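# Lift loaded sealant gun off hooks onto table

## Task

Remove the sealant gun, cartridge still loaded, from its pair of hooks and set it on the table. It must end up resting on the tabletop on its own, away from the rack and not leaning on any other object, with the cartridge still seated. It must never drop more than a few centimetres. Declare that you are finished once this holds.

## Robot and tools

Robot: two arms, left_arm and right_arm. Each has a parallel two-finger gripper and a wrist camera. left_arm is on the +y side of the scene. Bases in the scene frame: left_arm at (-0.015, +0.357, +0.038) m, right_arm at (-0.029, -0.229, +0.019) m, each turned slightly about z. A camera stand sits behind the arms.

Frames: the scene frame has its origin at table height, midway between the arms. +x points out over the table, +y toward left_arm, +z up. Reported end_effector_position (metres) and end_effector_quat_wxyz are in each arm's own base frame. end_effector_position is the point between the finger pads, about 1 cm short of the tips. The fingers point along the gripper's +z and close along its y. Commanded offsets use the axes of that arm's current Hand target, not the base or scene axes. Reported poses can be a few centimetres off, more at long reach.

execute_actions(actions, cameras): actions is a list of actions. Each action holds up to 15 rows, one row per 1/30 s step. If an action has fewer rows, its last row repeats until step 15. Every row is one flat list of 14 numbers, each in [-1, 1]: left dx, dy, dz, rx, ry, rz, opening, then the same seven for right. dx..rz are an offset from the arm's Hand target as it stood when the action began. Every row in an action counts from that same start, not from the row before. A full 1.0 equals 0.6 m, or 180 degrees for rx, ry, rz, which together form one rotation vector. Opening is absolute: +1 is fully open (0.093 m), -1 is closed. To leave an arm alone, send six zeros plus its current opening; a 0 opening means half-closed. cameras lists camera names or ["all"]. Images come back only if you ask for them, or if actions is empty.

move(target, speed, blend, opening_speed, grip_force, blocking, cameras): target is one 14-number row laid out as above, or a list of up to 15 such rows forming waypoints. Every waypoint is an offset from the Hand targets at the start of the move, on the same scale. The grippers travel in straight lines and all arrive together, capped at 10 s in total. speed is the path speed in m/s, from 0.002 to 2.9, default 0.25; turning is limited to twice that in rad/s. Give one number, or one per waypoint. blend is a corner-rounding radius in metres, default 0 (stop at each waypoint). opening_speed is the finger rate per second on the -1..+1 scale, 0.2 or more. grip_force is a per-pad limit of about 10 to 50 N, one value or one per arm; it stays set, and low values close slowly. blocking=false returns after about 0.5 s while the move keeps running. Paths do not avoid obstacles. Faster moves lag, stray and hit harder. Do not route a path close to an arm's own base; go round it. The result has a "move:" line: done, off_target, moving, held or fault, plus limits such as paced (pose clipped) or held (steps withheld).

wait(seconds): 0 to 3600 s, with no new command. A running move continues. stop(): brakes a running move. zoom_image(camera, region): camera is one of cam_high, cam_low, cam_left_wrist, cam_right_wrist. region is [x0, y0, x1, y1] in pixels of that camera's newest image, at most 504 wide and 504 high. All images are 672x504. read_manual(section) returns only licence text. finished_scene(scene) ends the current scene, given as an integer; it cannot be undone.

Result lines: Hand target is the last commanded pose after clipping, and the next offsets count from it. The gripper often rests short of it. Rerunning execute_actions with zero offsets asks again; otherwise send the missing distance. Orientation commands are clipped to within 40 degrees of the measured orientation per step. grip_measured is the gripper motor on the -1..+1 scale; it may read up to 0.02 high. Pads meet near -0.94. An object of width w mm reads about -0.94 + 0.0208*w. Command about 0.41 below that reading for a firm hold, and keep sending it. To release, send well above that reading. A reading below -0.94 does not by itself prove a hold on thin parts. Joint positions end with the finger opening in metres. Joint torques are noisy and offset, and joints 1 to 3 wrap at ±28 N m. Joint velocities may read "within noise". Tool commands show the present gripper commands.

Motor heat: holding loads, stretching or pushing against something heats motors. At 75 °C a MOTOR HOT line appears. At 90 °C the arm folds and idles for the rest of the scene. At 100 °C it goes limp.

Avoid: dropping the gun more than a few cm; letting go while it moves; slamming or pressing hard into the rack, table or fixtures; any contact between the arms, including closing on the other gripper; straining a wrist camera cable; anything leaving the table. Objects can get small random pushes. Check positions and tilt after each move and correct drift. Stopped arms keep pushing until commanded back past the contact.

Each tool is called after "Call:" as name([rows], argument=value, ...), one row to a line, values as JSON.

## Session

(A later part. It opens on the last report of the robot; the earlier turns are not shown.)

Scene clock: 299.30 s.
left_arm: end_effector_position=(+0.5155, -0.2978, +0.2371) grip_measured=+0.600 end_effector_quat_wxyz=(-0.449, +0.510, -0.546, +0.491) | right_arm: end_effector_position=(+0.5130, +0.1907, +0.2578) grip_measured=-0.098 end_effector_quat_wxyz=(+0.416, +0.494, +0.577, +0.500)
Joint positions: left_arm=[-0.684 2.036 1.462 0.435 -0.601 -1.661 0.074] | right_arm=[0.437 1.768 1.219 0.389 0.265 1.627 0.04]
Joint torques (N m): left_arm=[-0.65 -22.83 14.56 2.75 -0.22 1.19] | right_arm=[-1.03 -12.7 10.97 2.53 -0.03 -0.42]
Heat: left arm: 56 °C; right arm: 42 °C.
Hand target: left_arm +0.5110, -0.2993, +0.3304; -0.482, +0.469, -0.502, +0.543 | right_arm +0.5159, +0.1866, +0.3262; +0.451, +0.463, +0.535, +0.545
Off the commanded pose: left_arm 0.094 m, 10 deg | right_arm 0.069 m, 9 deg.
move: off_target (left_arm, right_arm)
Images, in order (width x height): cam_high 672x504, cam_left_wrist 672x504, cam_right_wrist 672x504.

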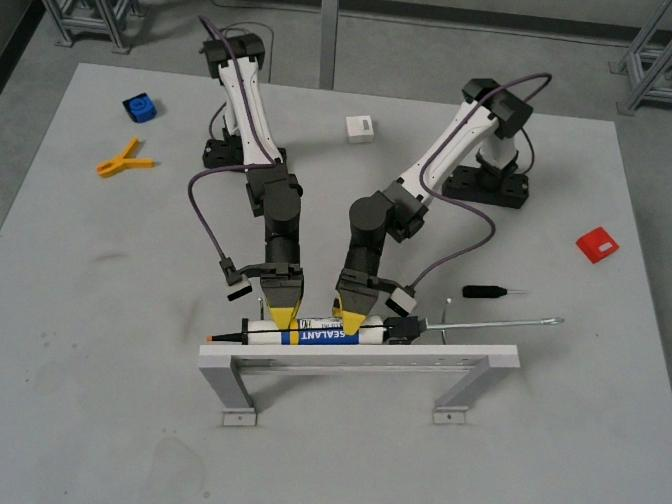

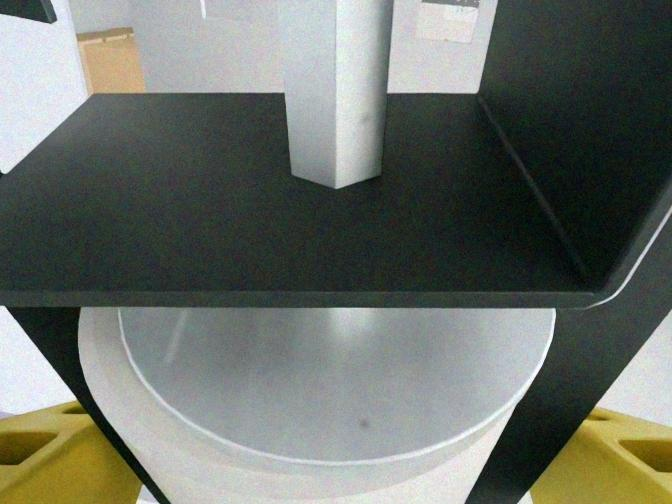

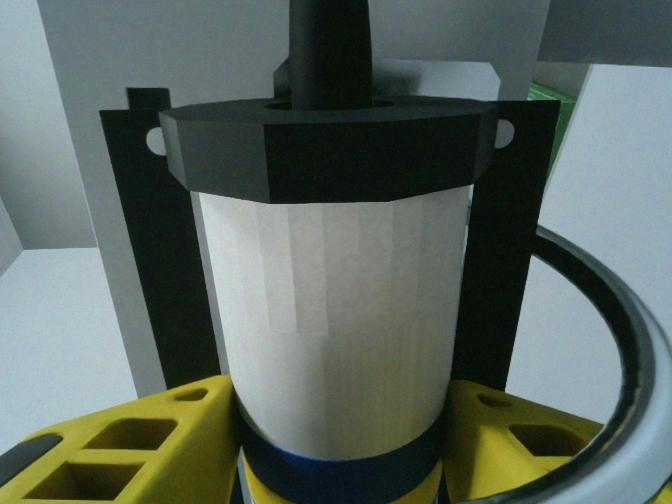

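Call:
wait(seconds=0.5, cameras=["cam_high","cam_low"])

Call:
zoom_image(camera="cam_low", region=[260, 50, 500, 230])

Call:
zoom_image(camera="cam_high", region=[190, 260, 580, 440])

Scene clock: 309.30 s.
left_arm: end_effector_position=(+0.5155, -0.2978, +0.2371) grip_measured=+0.600 end_effector_quat_wxyz=(-0.449, +0.510, -0.546, +0.491) | right_arm: end_effector_position=(+0.5130, +0.1907, +0.2579) grip_measured=-0.098 end_effector_quat_wxyz=(+0.416, +0.494, +0.577, +0.500)
Joint positions: left_arm=[-0.684 2.036 1.462 0.435 -0.601 -1.661 0.074] | right_arm=[0.437 1.768 1.219 0.389 0.265 1.628 0.04]
Joint velocities: left_arm=[within noise] | right_arm=[-0.012 -0.007 -0.012 -0.037 0.007 -0.022 -0.005]
Joint torques (N m): left_arm=[-0.64 -22.84 14.63 2.78 -0.22 1.16] | right_arm=[-1.01 -12.71 10.95 2.52 -0.03 -0.43]
Heat: left arm: 69 °C; right arm: 46 °C.
Hand target: left_arm +0.5110, -0.2993, +0.3305; -0.482, +0.469, -0.502, +0.544 | right_arm +0.5159, +0.1866, +0.3263; +0.451, +0.463, +0.534, +0.545
Tool commands: left_gripper/opening=-0.1 right_gripper/opening=-0.1
Off the commanded pose: left_arm 0.094 m, 10 deg | right_arm 0.068 m, 9 deg.
wait: 0.50 s; at rest from the start

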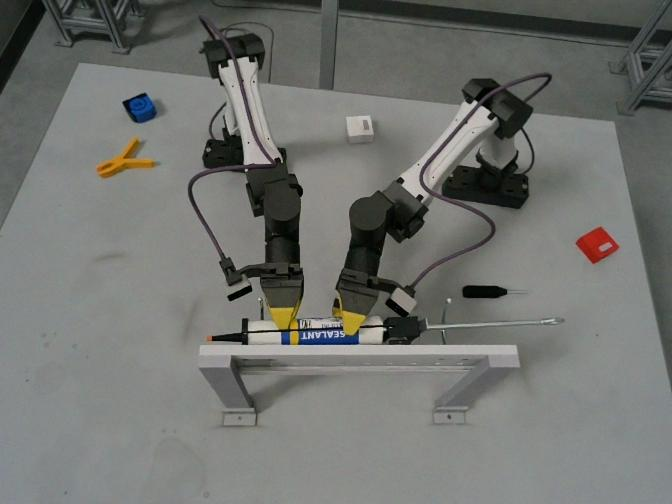

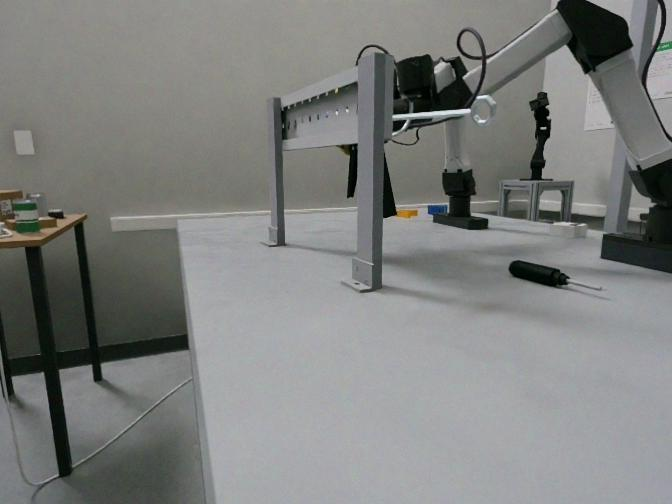

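Scaled by 2.100.

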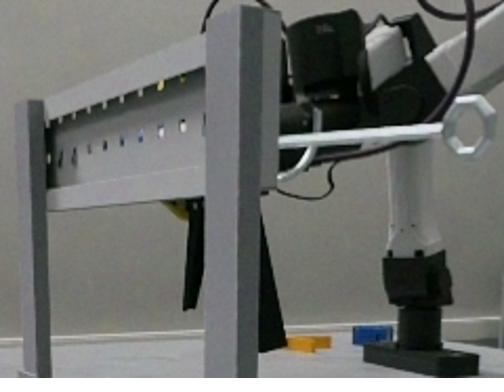

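Scaled by 1.292.

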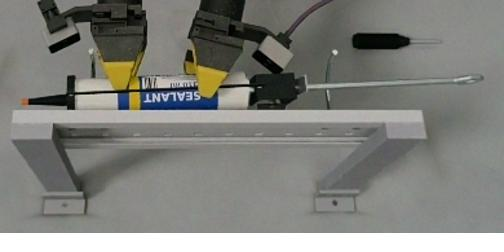

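Call:
move([
  [0,0.117,0,0,0,0,-0.1,0,-0.075,0,0,0,0,-0.1],
  [0,0.117,-0.045,0,0,0,-0.1,0,-0.075,-0.05,0,0,0,-0.1],
  [0,-0.02,-0.045,0,0,0,-0.1,0,0.04,-0.05,0,0,0,-0.1],
], speed=0.15, blend=0.005, cameras=["cam_high","cam_low","cam_right_wrist"])

Scene clock: 316.80 s.
left_arm: end_effector_position=(+0.4883, -0.2996, +0.2546) grip_measured=+0.600 end_effector_quat_wxyz=(+0.447, -0.502, +0.549, -0.496) | right_arm: end_effector_position=(+0.4835, +0.1880, +0.2761) grip_measured=-0.100 end_effector_quat_wxyz=(+0.400, +0.494, +0.589, +0.498)
Joint positions: left_arm=[-0.723 1.94 1.388 0.42 -0.623 -1.656 0.074] | right_arm=[0.452 1.64 1.176 0.273 0.252 1.64 0.04]
Joint velocities: left_arm=[within noise] | right_arm=[0.007 -0.002 -0.007 0.022 -0.022 -0.037 -0.004]
Joint torques (N m): left_arm=[-0.47 -21.18 14.43 2.79 -0.37 1.11] | right_arm=[-0.51 -11.71 11.14 2.78 0.38 -0.51]
Heat: left arm: 74 °C; right arm: 48 °C.
Hand target: left_arm +0.4835, -0.2964, +0.3410; +0.482, -0.469, +0.502, -0.544 | right_arm +0.4863, +0.1811, +0.3503; +0.451, +0.463, +0.535, +0.545
Off the commanded pose: left_arm 0.087 m, 9 deg | right_arm 0.075 m, 11 deg.
move: off_target (left_arm, right_arm)

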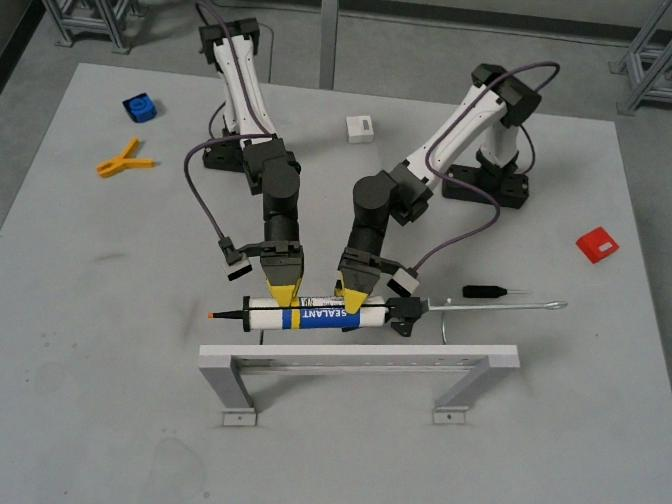

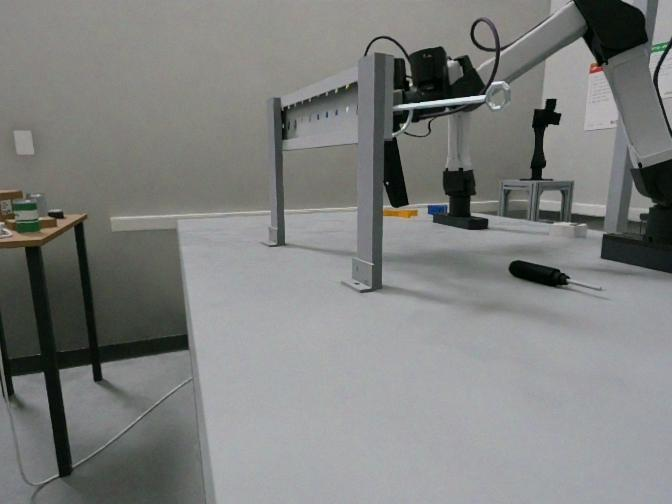

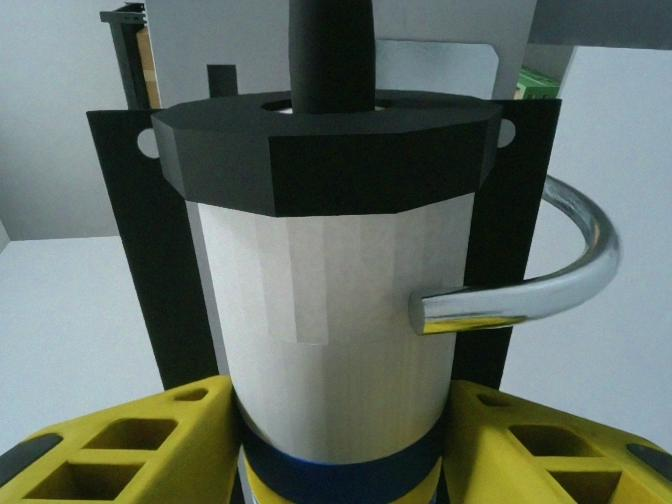

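Call:
move(target=[0,-0.09,0.01,0,0,0,-0.1,0,0.1,0.01,0,0,0,-0.1], speed=0.15, cameras=["cam_high","cam_low","cam_right_wrist"])

Scene clock: 321.20 s.
left_arm: end_effector_position=(+0.4922, -0.2996, +0.3201) grip_measured=+0.600 end_effector_quat_wxyz=(-0.452, +0.502, -0.540, +0.502) | right_arm: end_effector_position=(+0.4875, +0.1878, +0.3430) grip_measured=-0.095 end_effector_quat_wxyz=(+0.407, +0.492, +0.588, +0.498)
Joint positions: left_arm=[-0.719 1.907 1.588 0.211 -0.627 -1.649 0.074] | right_arm=[0.45 1.63 1.423 0.026 0.257 1.629 0.041]
Joint torques (N m): left_arm=[-0.28 -18.66 15.16 2.79 -0.2 1.04] | right_arm=[-1.07 -9.65 11.74 2.9 0.21 -0.41]
Heat: left arm: 76 °C; right arm: 48 °C. Fold the left arm in close to its base, or ease its load, before you think long.
Hand target: left_arm +0.4866, -0.2953, +0.3953; -0.482, +0.469, -0.502, +0.544 | right_arm +0.4925, +0.1806, +0.4103; +0.451, +0.463, +0.534, +0.545
Off the commanded pose: left_arm 0.075 m, 8 deg | right_arm 0.068 m, 10 deg.
MOTOR HOT: joint 2 (shoulder) of the left arm reports 76 °C; the controller's stop level is 90 °C. To cool a motor, set the load down, stop pushing, or move to a pose that needs little force.
move: off_target (left_arm, right_arm)

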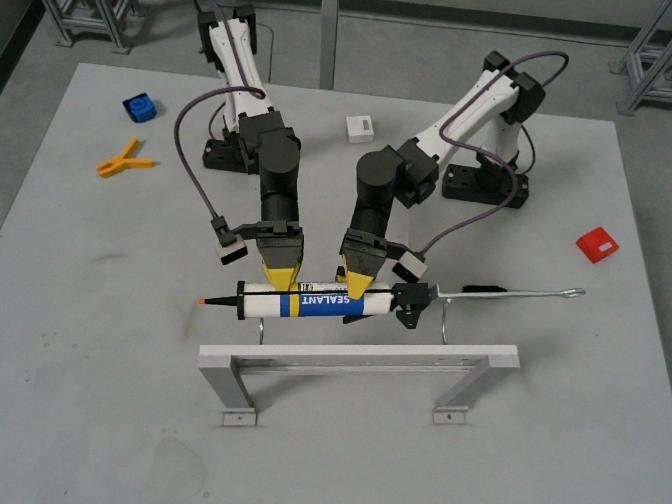

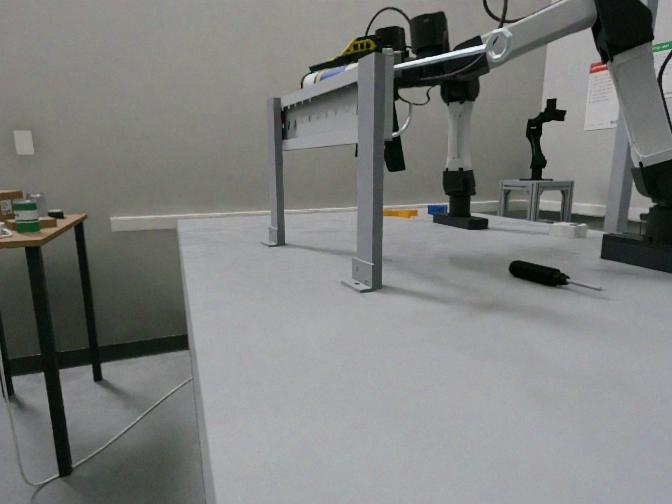

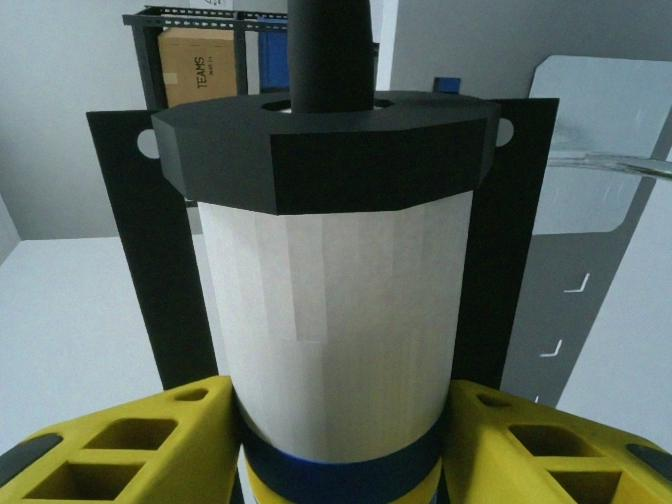

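Call:
move(target=[0.048,-0.018,-0.33,0,0,0,-0.1,0.048,0,-0.33,0,0,0,-0.1], speed=0.15, cameras=["cam_high","cam_right_wrist"])

Scene clock: 332.10 s.
left_arm: end_effector_position=(+0.2972, -0.3127, +0.3650) grip_measured=+0.600 end_effector_quat_wxyz=(+0.476, -0.487, +0.515, -0.521) | right_arm: end_effector_position=(+0.2950, +0.1813, +0.3895) grip_measured=-0.100 end_effector_quat_wxyz=(+0.438, +0.467, +0.566, +0.519)
Joint positions: left_arm=[-1.164 1.499 1.217 0.274 -1.091 -1.596 0.074] | right_arm=[0.861 1.027 1.069 -0.142 0.677 1.622 0.04]
Joint velocities: left_arm=[within noise] | right_arm=[-0.002 -0.002 -0.017 0.007 0.022 -0.022 -0.004]
Joint torques (N m): left_arm=[-1.21 -13.27 9.24 2.43 -0.06 1.04] | right_arm=[0.23 -3.66 6.38 2.63 0.27 -0.32]
Heat: left arm: 75 °C; right arm: 48 °C. Fold the left arm in close to its base, or ease its load, before you think long.
Hand target: left_arm +0.2865, -0.3052, +0.3956; +0.482, -0.469, +0.502, -0.543 | right_arm +0.2925, +0.1765, +0.4108; +0.451, +0.463, +0.535, +0.545
Off the commanded pose: left_arm 0.033 m, 4 deg | right_arm 0.022 m, 5 deg.
MOTOR HOT: still on. Joint 2 (shoulder) of the left arm reports 75 °C.
move: off_target (left_arm, right_arm)

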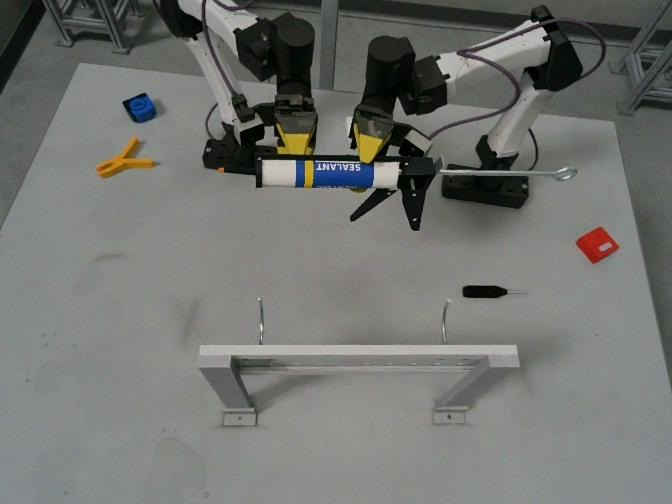

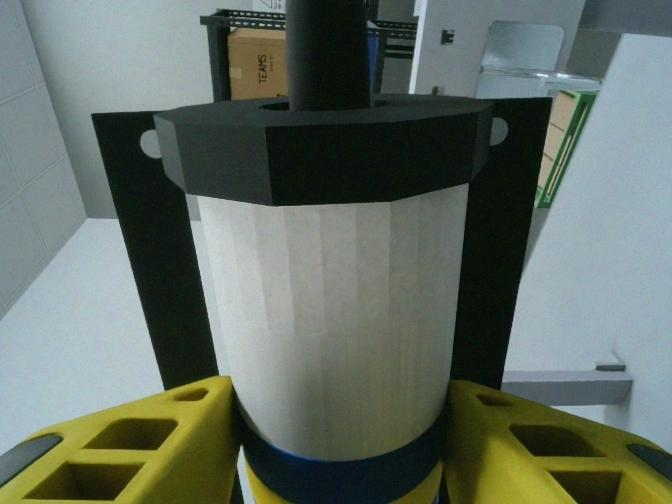

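Call:
move([
  [-0.012,0.1,0.083,-0.23,0,-0.033,-0.1,-0.012,-0.1,0.083,0.23,0,0.033,-0.1],
  [-0.012,0.3,0.083,-0.465,0,-0.068,-0.1,-0.012,-0.3,0.083,0.465,0,0.068,-0.1],
], speed=0.2, blend=0.02, cameras=["cam_high","cam_low","cam_right_wrist"])

Scene clock: 341.00 s.
left_arm: end_effector_position=(+0.3551, -0.3053, +0.2008) grip_measured=+0.600 end_effector_quat_wxyz=(-0.018, -0.612, +0.779, -0.138) | right_arm: end_effector_position=(+0.3295, +0.1850, +0.2278) grip_measured=-0.097 end_effector_quat_wxyz=(-0.050, +0.724, +0.681, +0.096)
Joint positions: left_arm=[-0.675 2.212 2.418 -1.515 0.097 -2.02 0.074] | right_arm=[0.444 1.92 2.105 -1.602 -0.153 2.088 0.041]
Joint torques (N m): left_arm=[-0.23 -14.23 12.72 0.42 0.34 -0.03] | right_arm=[-0.87 -7.12 7.47 0.69 0.28 -0.95]
Heat: left arm: 68 °C; right arm: 47 °C.
Hand target: left_arm +0.3463, -0.3082, +0.2186; -0.009, -0.717, +0.687, -0.115 | right_arm +0.3421, +0.1815, +0.2308; -0.028, +0.695, +0.713, +0.091
Off the commanded pose: left_arm 0.020 m, 16 deg | right_arm 0.014 m, 6 deg.
MOTOR HOT: cleared for the motors of the left arm.
joint read past its limit (right arm) — joint 4 (wrist pitch), lower limit.
joint sent to its limit (left arm) — joint 4 (wrist pitch), lower limit; joint 6 (wrist roll), lower limit. The joint targets are off in orientation, not in position.
joint sent to its limit (right arm) — joint 4 (wrist pitch), lower limit. The joint targets still meet the commanded pose.
move: off_target (left_arm, right_arm)

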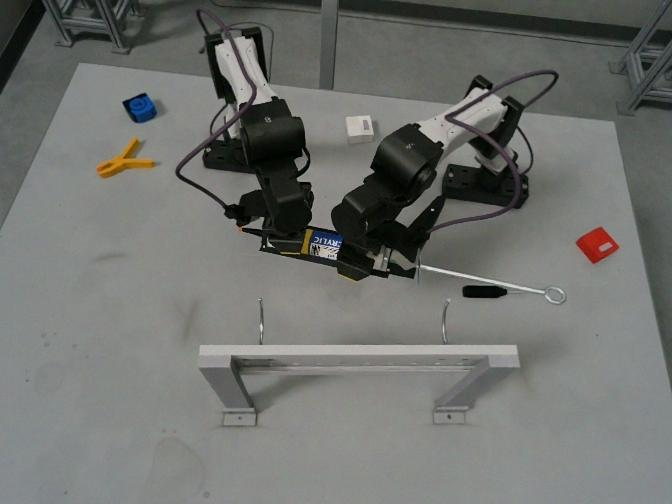

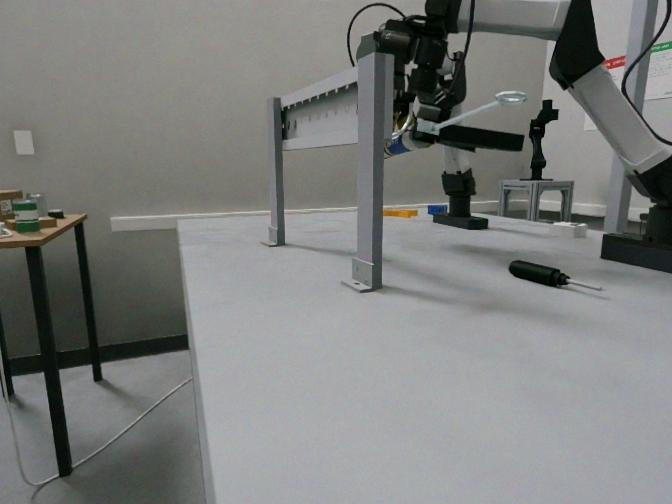

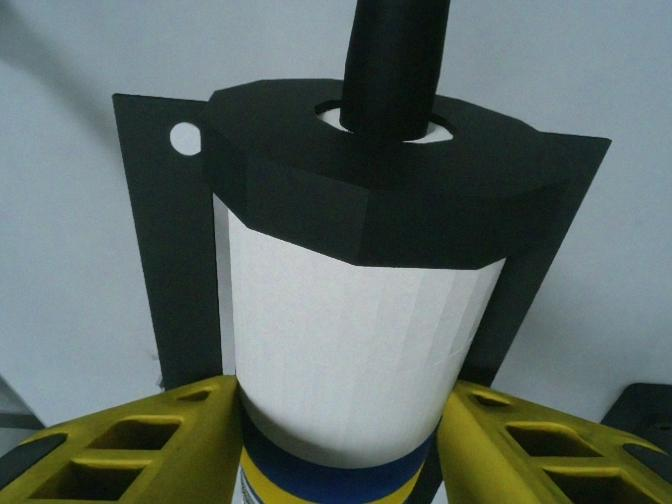

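Call:
move(target=[-0.044,0.036,0.243,0,0,0,-0.1,-0.042,-0.023,0.246,0,0,0,-0.1], speed=0.15, cameras=["cam_high","cam_low","cam_left_wrist"])

Scene clock: 351.07 s.
left_arm: end_effector_position=(+0.3538, -0.3086, +0.0405) grip_measured=+0.600 end_effector_quat_wxyz=(-0.045, -0.617, +0.779, -0.103) | right_arm: end_effector_position=(+0.3284, +0.1843, +0.0713) grip_measured=-0.099 end_effector_quat_wxyz=(-0.061, +0.723, +0.686, +0.059)
Joint positions: left_arm=[-0.669 2.212 1.781 -0.959 0.134 -2.02 0.074] | right_arm=[0.443 1.92 1.479 -1.054 -0.154 2.071 0.04]
Joint torques (N m): left_arm=[-0.4 -20.67 7.68 0.37 0.1 -0.04] | right_arm=[-0.64 -10.86 5.04 0.8 0.34 -0.8]
Heat: left arm: 66 °C; right arm: 46 °C.
Hand target: left_arm +0.3464, -0.3082, +0.0688; -0.009, -0.717, +0.687, -0.115 | right_arm +0.3421, +0.1812, +0.0804; -0.028, +0.695, +0.713, +0.091
Off the commanded pose: left_arm 0.029 m, 16 deg | right_arm 0.017 m, 7 deg.
joint sent to its limit (left arm) — joint 6 (wrist roll), lower limit. The joint targets are off in orientation, not in position.
move: off_target (left_arm, right_arm)

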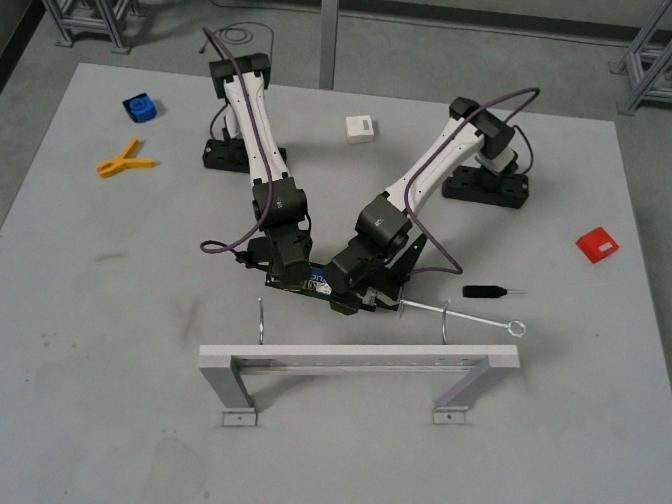

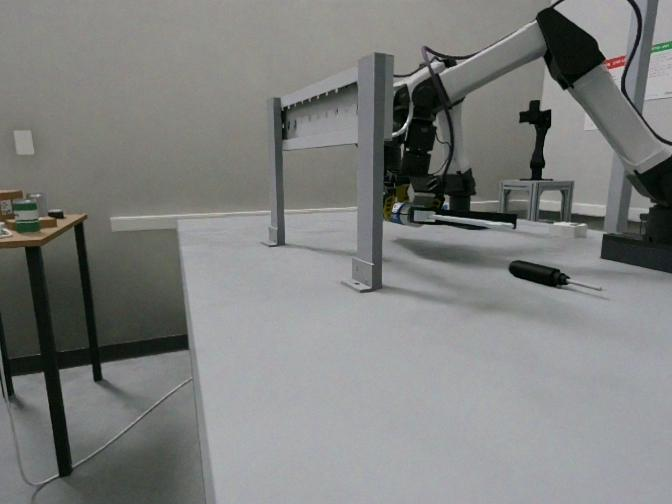

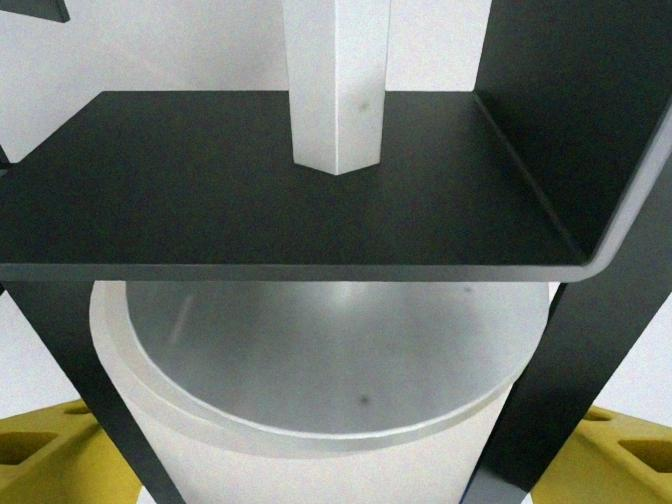

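Call:
move(target=[-0.0147,0.012,0.081,0,0,0,-0.1,-0.0166,-0.009,0.098,0,0,0,-0.1], speed=0.05, cameras=["cam_high","cam_low","cam_right_wrist"])

Call:
zoom_image(camera="cam_low", region=[360, 150, 620, 300])

Scene clock: 359.47 s.
left_arm: end_effector_position=(+0.3556, -0.3044, +0.0056) grip_measured=+0.600 end_effector_quat_wxyz=(-0.028, -0.616, +0.778, -0.117) | right_arm: end_effector_position=(+0.3311, +0.1878, +0.0326) grip_measured=-0.098 end_effector_quat_wxyz=(-0.058, +0.718, +0.688, +0.089)
Joint positions: left_arm=[-0.669 2.212 1.633 -0.775 0.108 -2.02 0.074] | right_arm=[0.443 1.928 1.322 -0.832 -0.166 2.068 0.04]
Joint torques (N m): left_arm=[-0.57 -17.05 7.92 0.47 0.31 -0.03] | right_arm=[-0.8 -6.56 4.6 0.99 0.44 -0.8]
Heat: left arm: 68 °C; right arm: 44 °C.
Hand target: left_arm +0.3466, -0.3083, +0.0190; -0.009, -0.717, +0.687, -0.115 | right_arm +0.3422, +0.1812, +0.0205; -0.028, +0.695, +0.713, +0.091
Off the commanded pose: left_arm 0.017 m, 16 deg | right_arm 0.018 m, 5 deg.
joint sent to its limit (left arm) — joint 6 (wrist roll), lower limit. The joint targets are off in orientation, not in position.
move: off_target (left_arm, right_arm)

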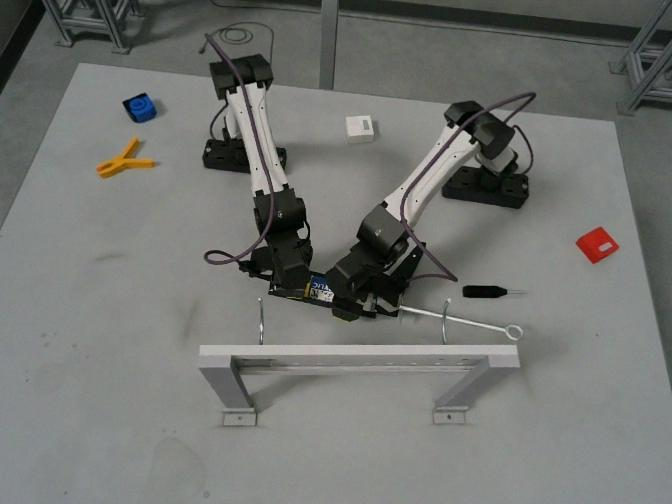

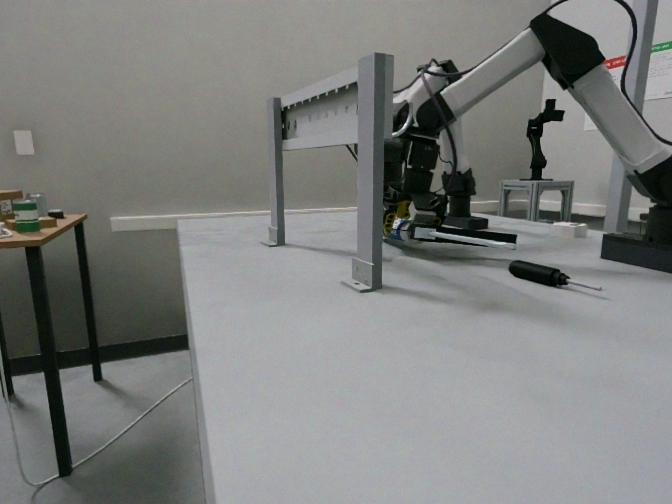

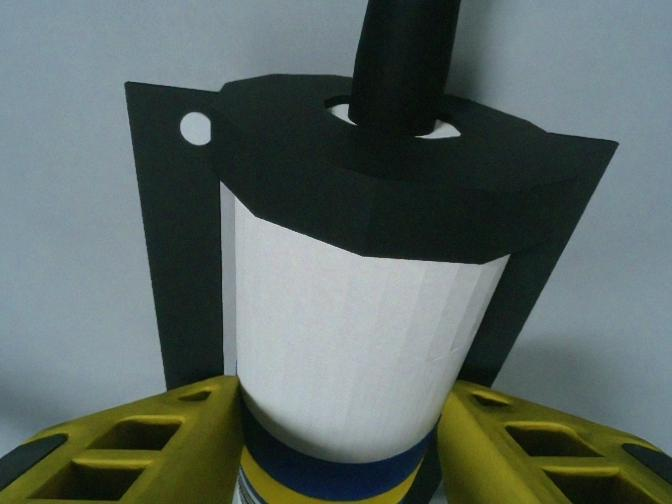

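Scaled by 1.938.

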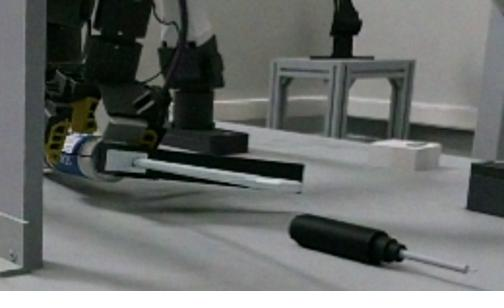

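Call:
move(target=[-0.005,0.004,0.03,0,0,0,-0.1,-0.002,-0.001,0.012,0,0,0,-0.1], speed=0.04, cameras=["cam_low"])

Call:
zoom_image(camera="cam_low", region=[360, 150, 620, 300])

Scene clock: 367.13 s.
left_arm: end_effector_position=(+0.3561, -0.3045, -0.0017) grip_measured=+0.600 end_effector_quat_wxyz=(-0.026, -0.616, +0.778, -0.124) | right_arm: end_effector_position=(+0.3314, +0.1880, +0.0277) grip_measured=-0.098 end_effector_quat_wxyz=(-0.058, +0.718, +0.688, +0.089)
Joint positions: left_arm=[-0.669 2.212 1.599 -0.726 0.107 -2.02 0.074] | right_arm=[0.443 1.935 1.311 -0.813 -0.166 2.067 0.041]
Joint torques (N m): left_arm=[-0.65 -14.56 7.69 0.59 0.29 -0.03] | right_arm=[-0.8 -6.31 4.19 1.05 0.45 -0.8]
Heat: left arm: 67 °C; right arm: 42 °C.
Hand target: left_arm +0.3468, -0.3085, +0.0005; -0.009, -0.717, +0.687, -0.115 | right_arm +0.3422, +0.1812, +0.0132; -0.028, +0.695, +0.713, +0.091
Off the commanded pose: left_arm 0.010 m, 16 deg | right_arm 0.019 m, 5 deg.
joint sent to its limit (left arm) — joint 6 (wrist roll), lower limit. The joint targets are off in orientation, not in position.
move: off_target (left_arm, right_arm)

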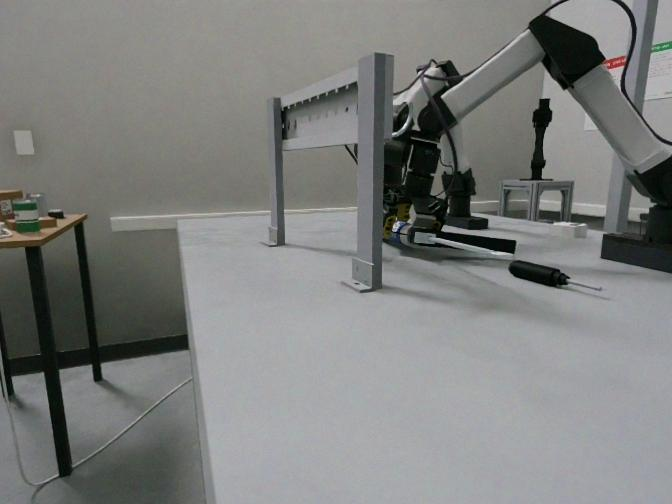

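Scaled by 1.938.

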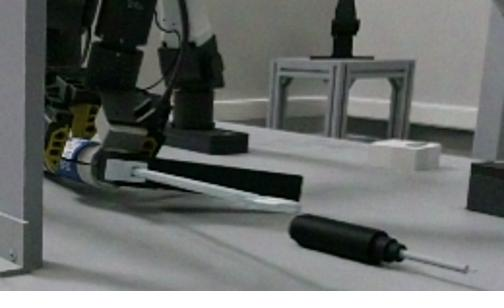

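Call:
move(target=[0,0,0,0,0,0,1,0,0,0,0,0,0,0.7], opening_speed=0.4, cameras=["cam_low","cam_left_wrist","cam_right_wrist"])

Scene clock: 372.27 s.
left_arm: end_effector_position=(+0.3476, -0.3050, -0.0023) grip_measured=+1.000 end_effector_quat_wxyz=(-0.046, -0.615, +0.779, -0.115) | right_arm: end_effector_position=(+0.3414, +0.1875, +0.0249) grip_measured=+0.698 end_effector_quat_wxyz=(-0.035, +0.692, +0.714, +0.103)
Joint positions: left_arm=[-0.669 2.212 1.599 -0.753 0.142 -2.02 0.093] | right_arm=[0.443 1.941 1.304 -0.764 -0.138 1.995 0.079]
Joint torques (N m): left_arm=[-0.47 -14.12 8.4 0.68 0.01 -0.04] | right_arm=[-0.8 -6.78 4.46 0.74 0.13 -0.06]
Heat: left arm: 66 °C; right arm: 41 °C.
Hand target: left_arm +0.3468, -0.3085, +0.0006; -0.009, -0.717, +0.687, -0.115 | right_arm +0.3422, +0.1812, +0.0131; -0.028, +0.695, +0.713, +0.091
Off the commanded pose: left_arm 0.005 m, 16 deg | right_arm 0.013 m, 2 deg.
joint sent to its limit (left arm) — joint 6 (wrist roll), lower limit. The joint targets are off in orientation, not in position.
move: done

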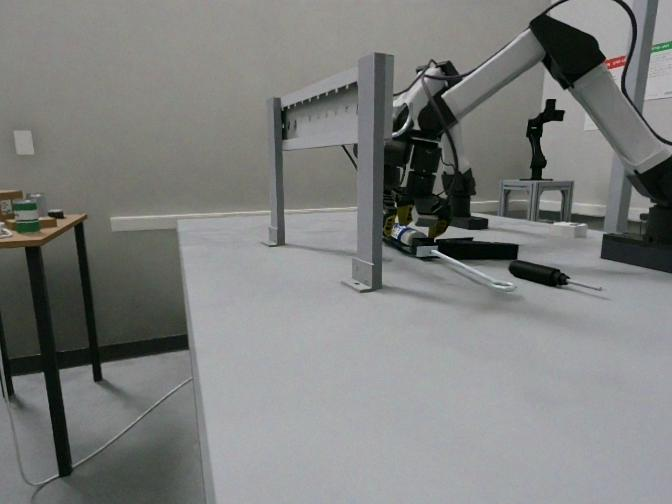

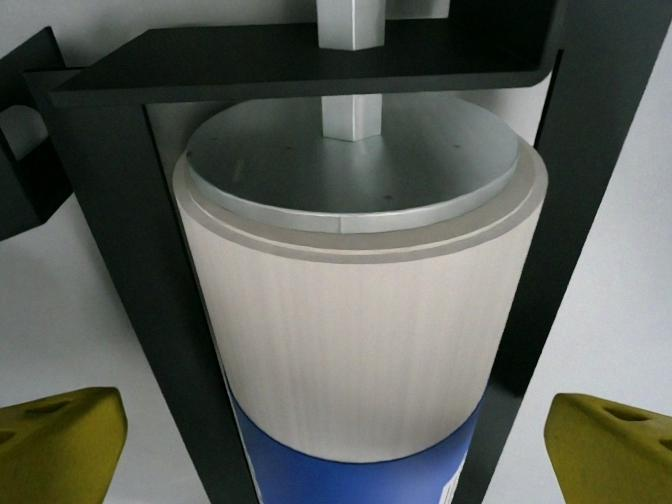

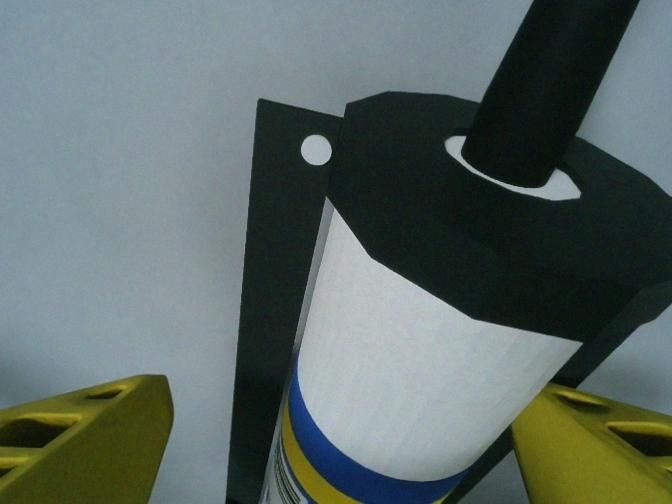

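Call:
move([
  [0,0,-0.01,0,0,0,1,0,0,0,0,0,0,1],
  [0,0,-0.25,0,0,0,1,0,0,-0.25,0,0,0,1],
], speed=0.1, cameras=["cam_high","cam_low"])

Scene clock: 378.83 s.
left_arm: end_effector_position=(+0.3212, -0.2827, +0.1315) grip_measured=+1.000 end_effector_quat_wxyz=(-0.052, -0.618, +0.777, -0.103) | right_arm: end_effector_position=(+0.3233, +0.1584, +0.1413) grip_measured=+1.000 end_effector_quat_wxyz=(-0.043, +0.695, +0.715, +0.068)
Joint positions: left_arm=[-0.663 2.012 1.836 -1.216 0.15 -2.02 0.093] | right_arm=[0.394 1.82 1.627 -1.286 -0.132 1.943 0.093]
Joint torques (N m): left_arm=[0.32 -14.26 10.06 0.63 0 -0.04] | right_arm=[-0.95 -10.18 8.09 0.32 -0.01 -0.04]
Heat: left arm: 65 °C; right arm: 41 °C.
Hand target: left_arm +0.3239, -0.2830, +0.1466; -0.009, -0.717, +0.687, -0.115 | right_arm +0.3292, +0.1560, +0.1605; -0.028, +0.695, +0.713, +0.091
Off the commanded pose: left_arm 0.015 m, 16 deg | right_arm 0.020 m, 3 deg.
joint sent to its limit (left arm) — joint 6 (wrist roll), lower limit. The joint targets are off in orientation, not in position.
move: off_target (left_arm, right_arm)

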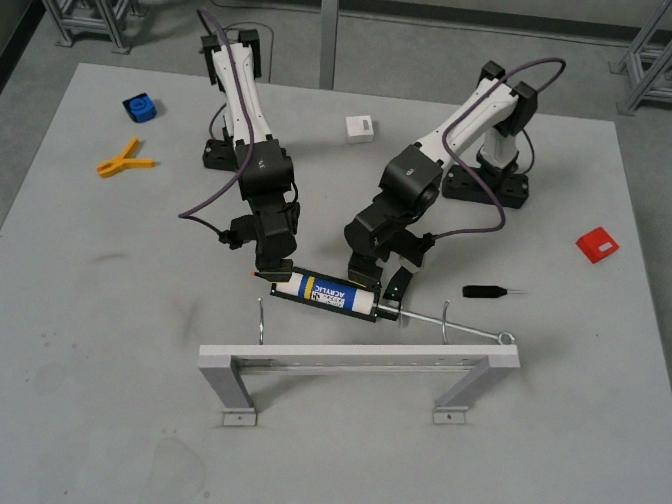

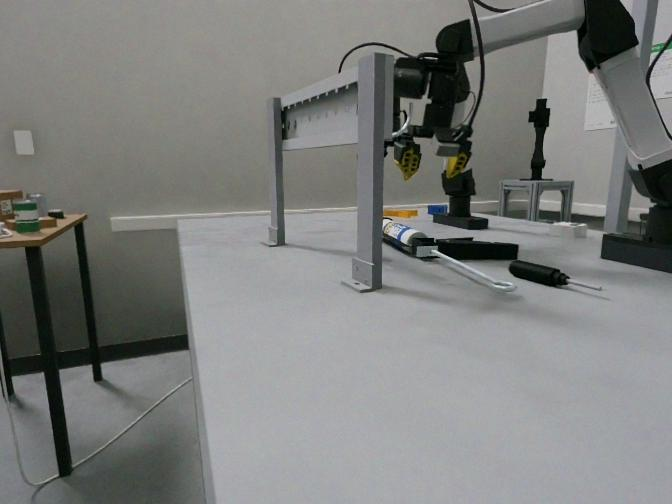

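Call:
finished_scene(scene=1)

The scene is finished: the task was done.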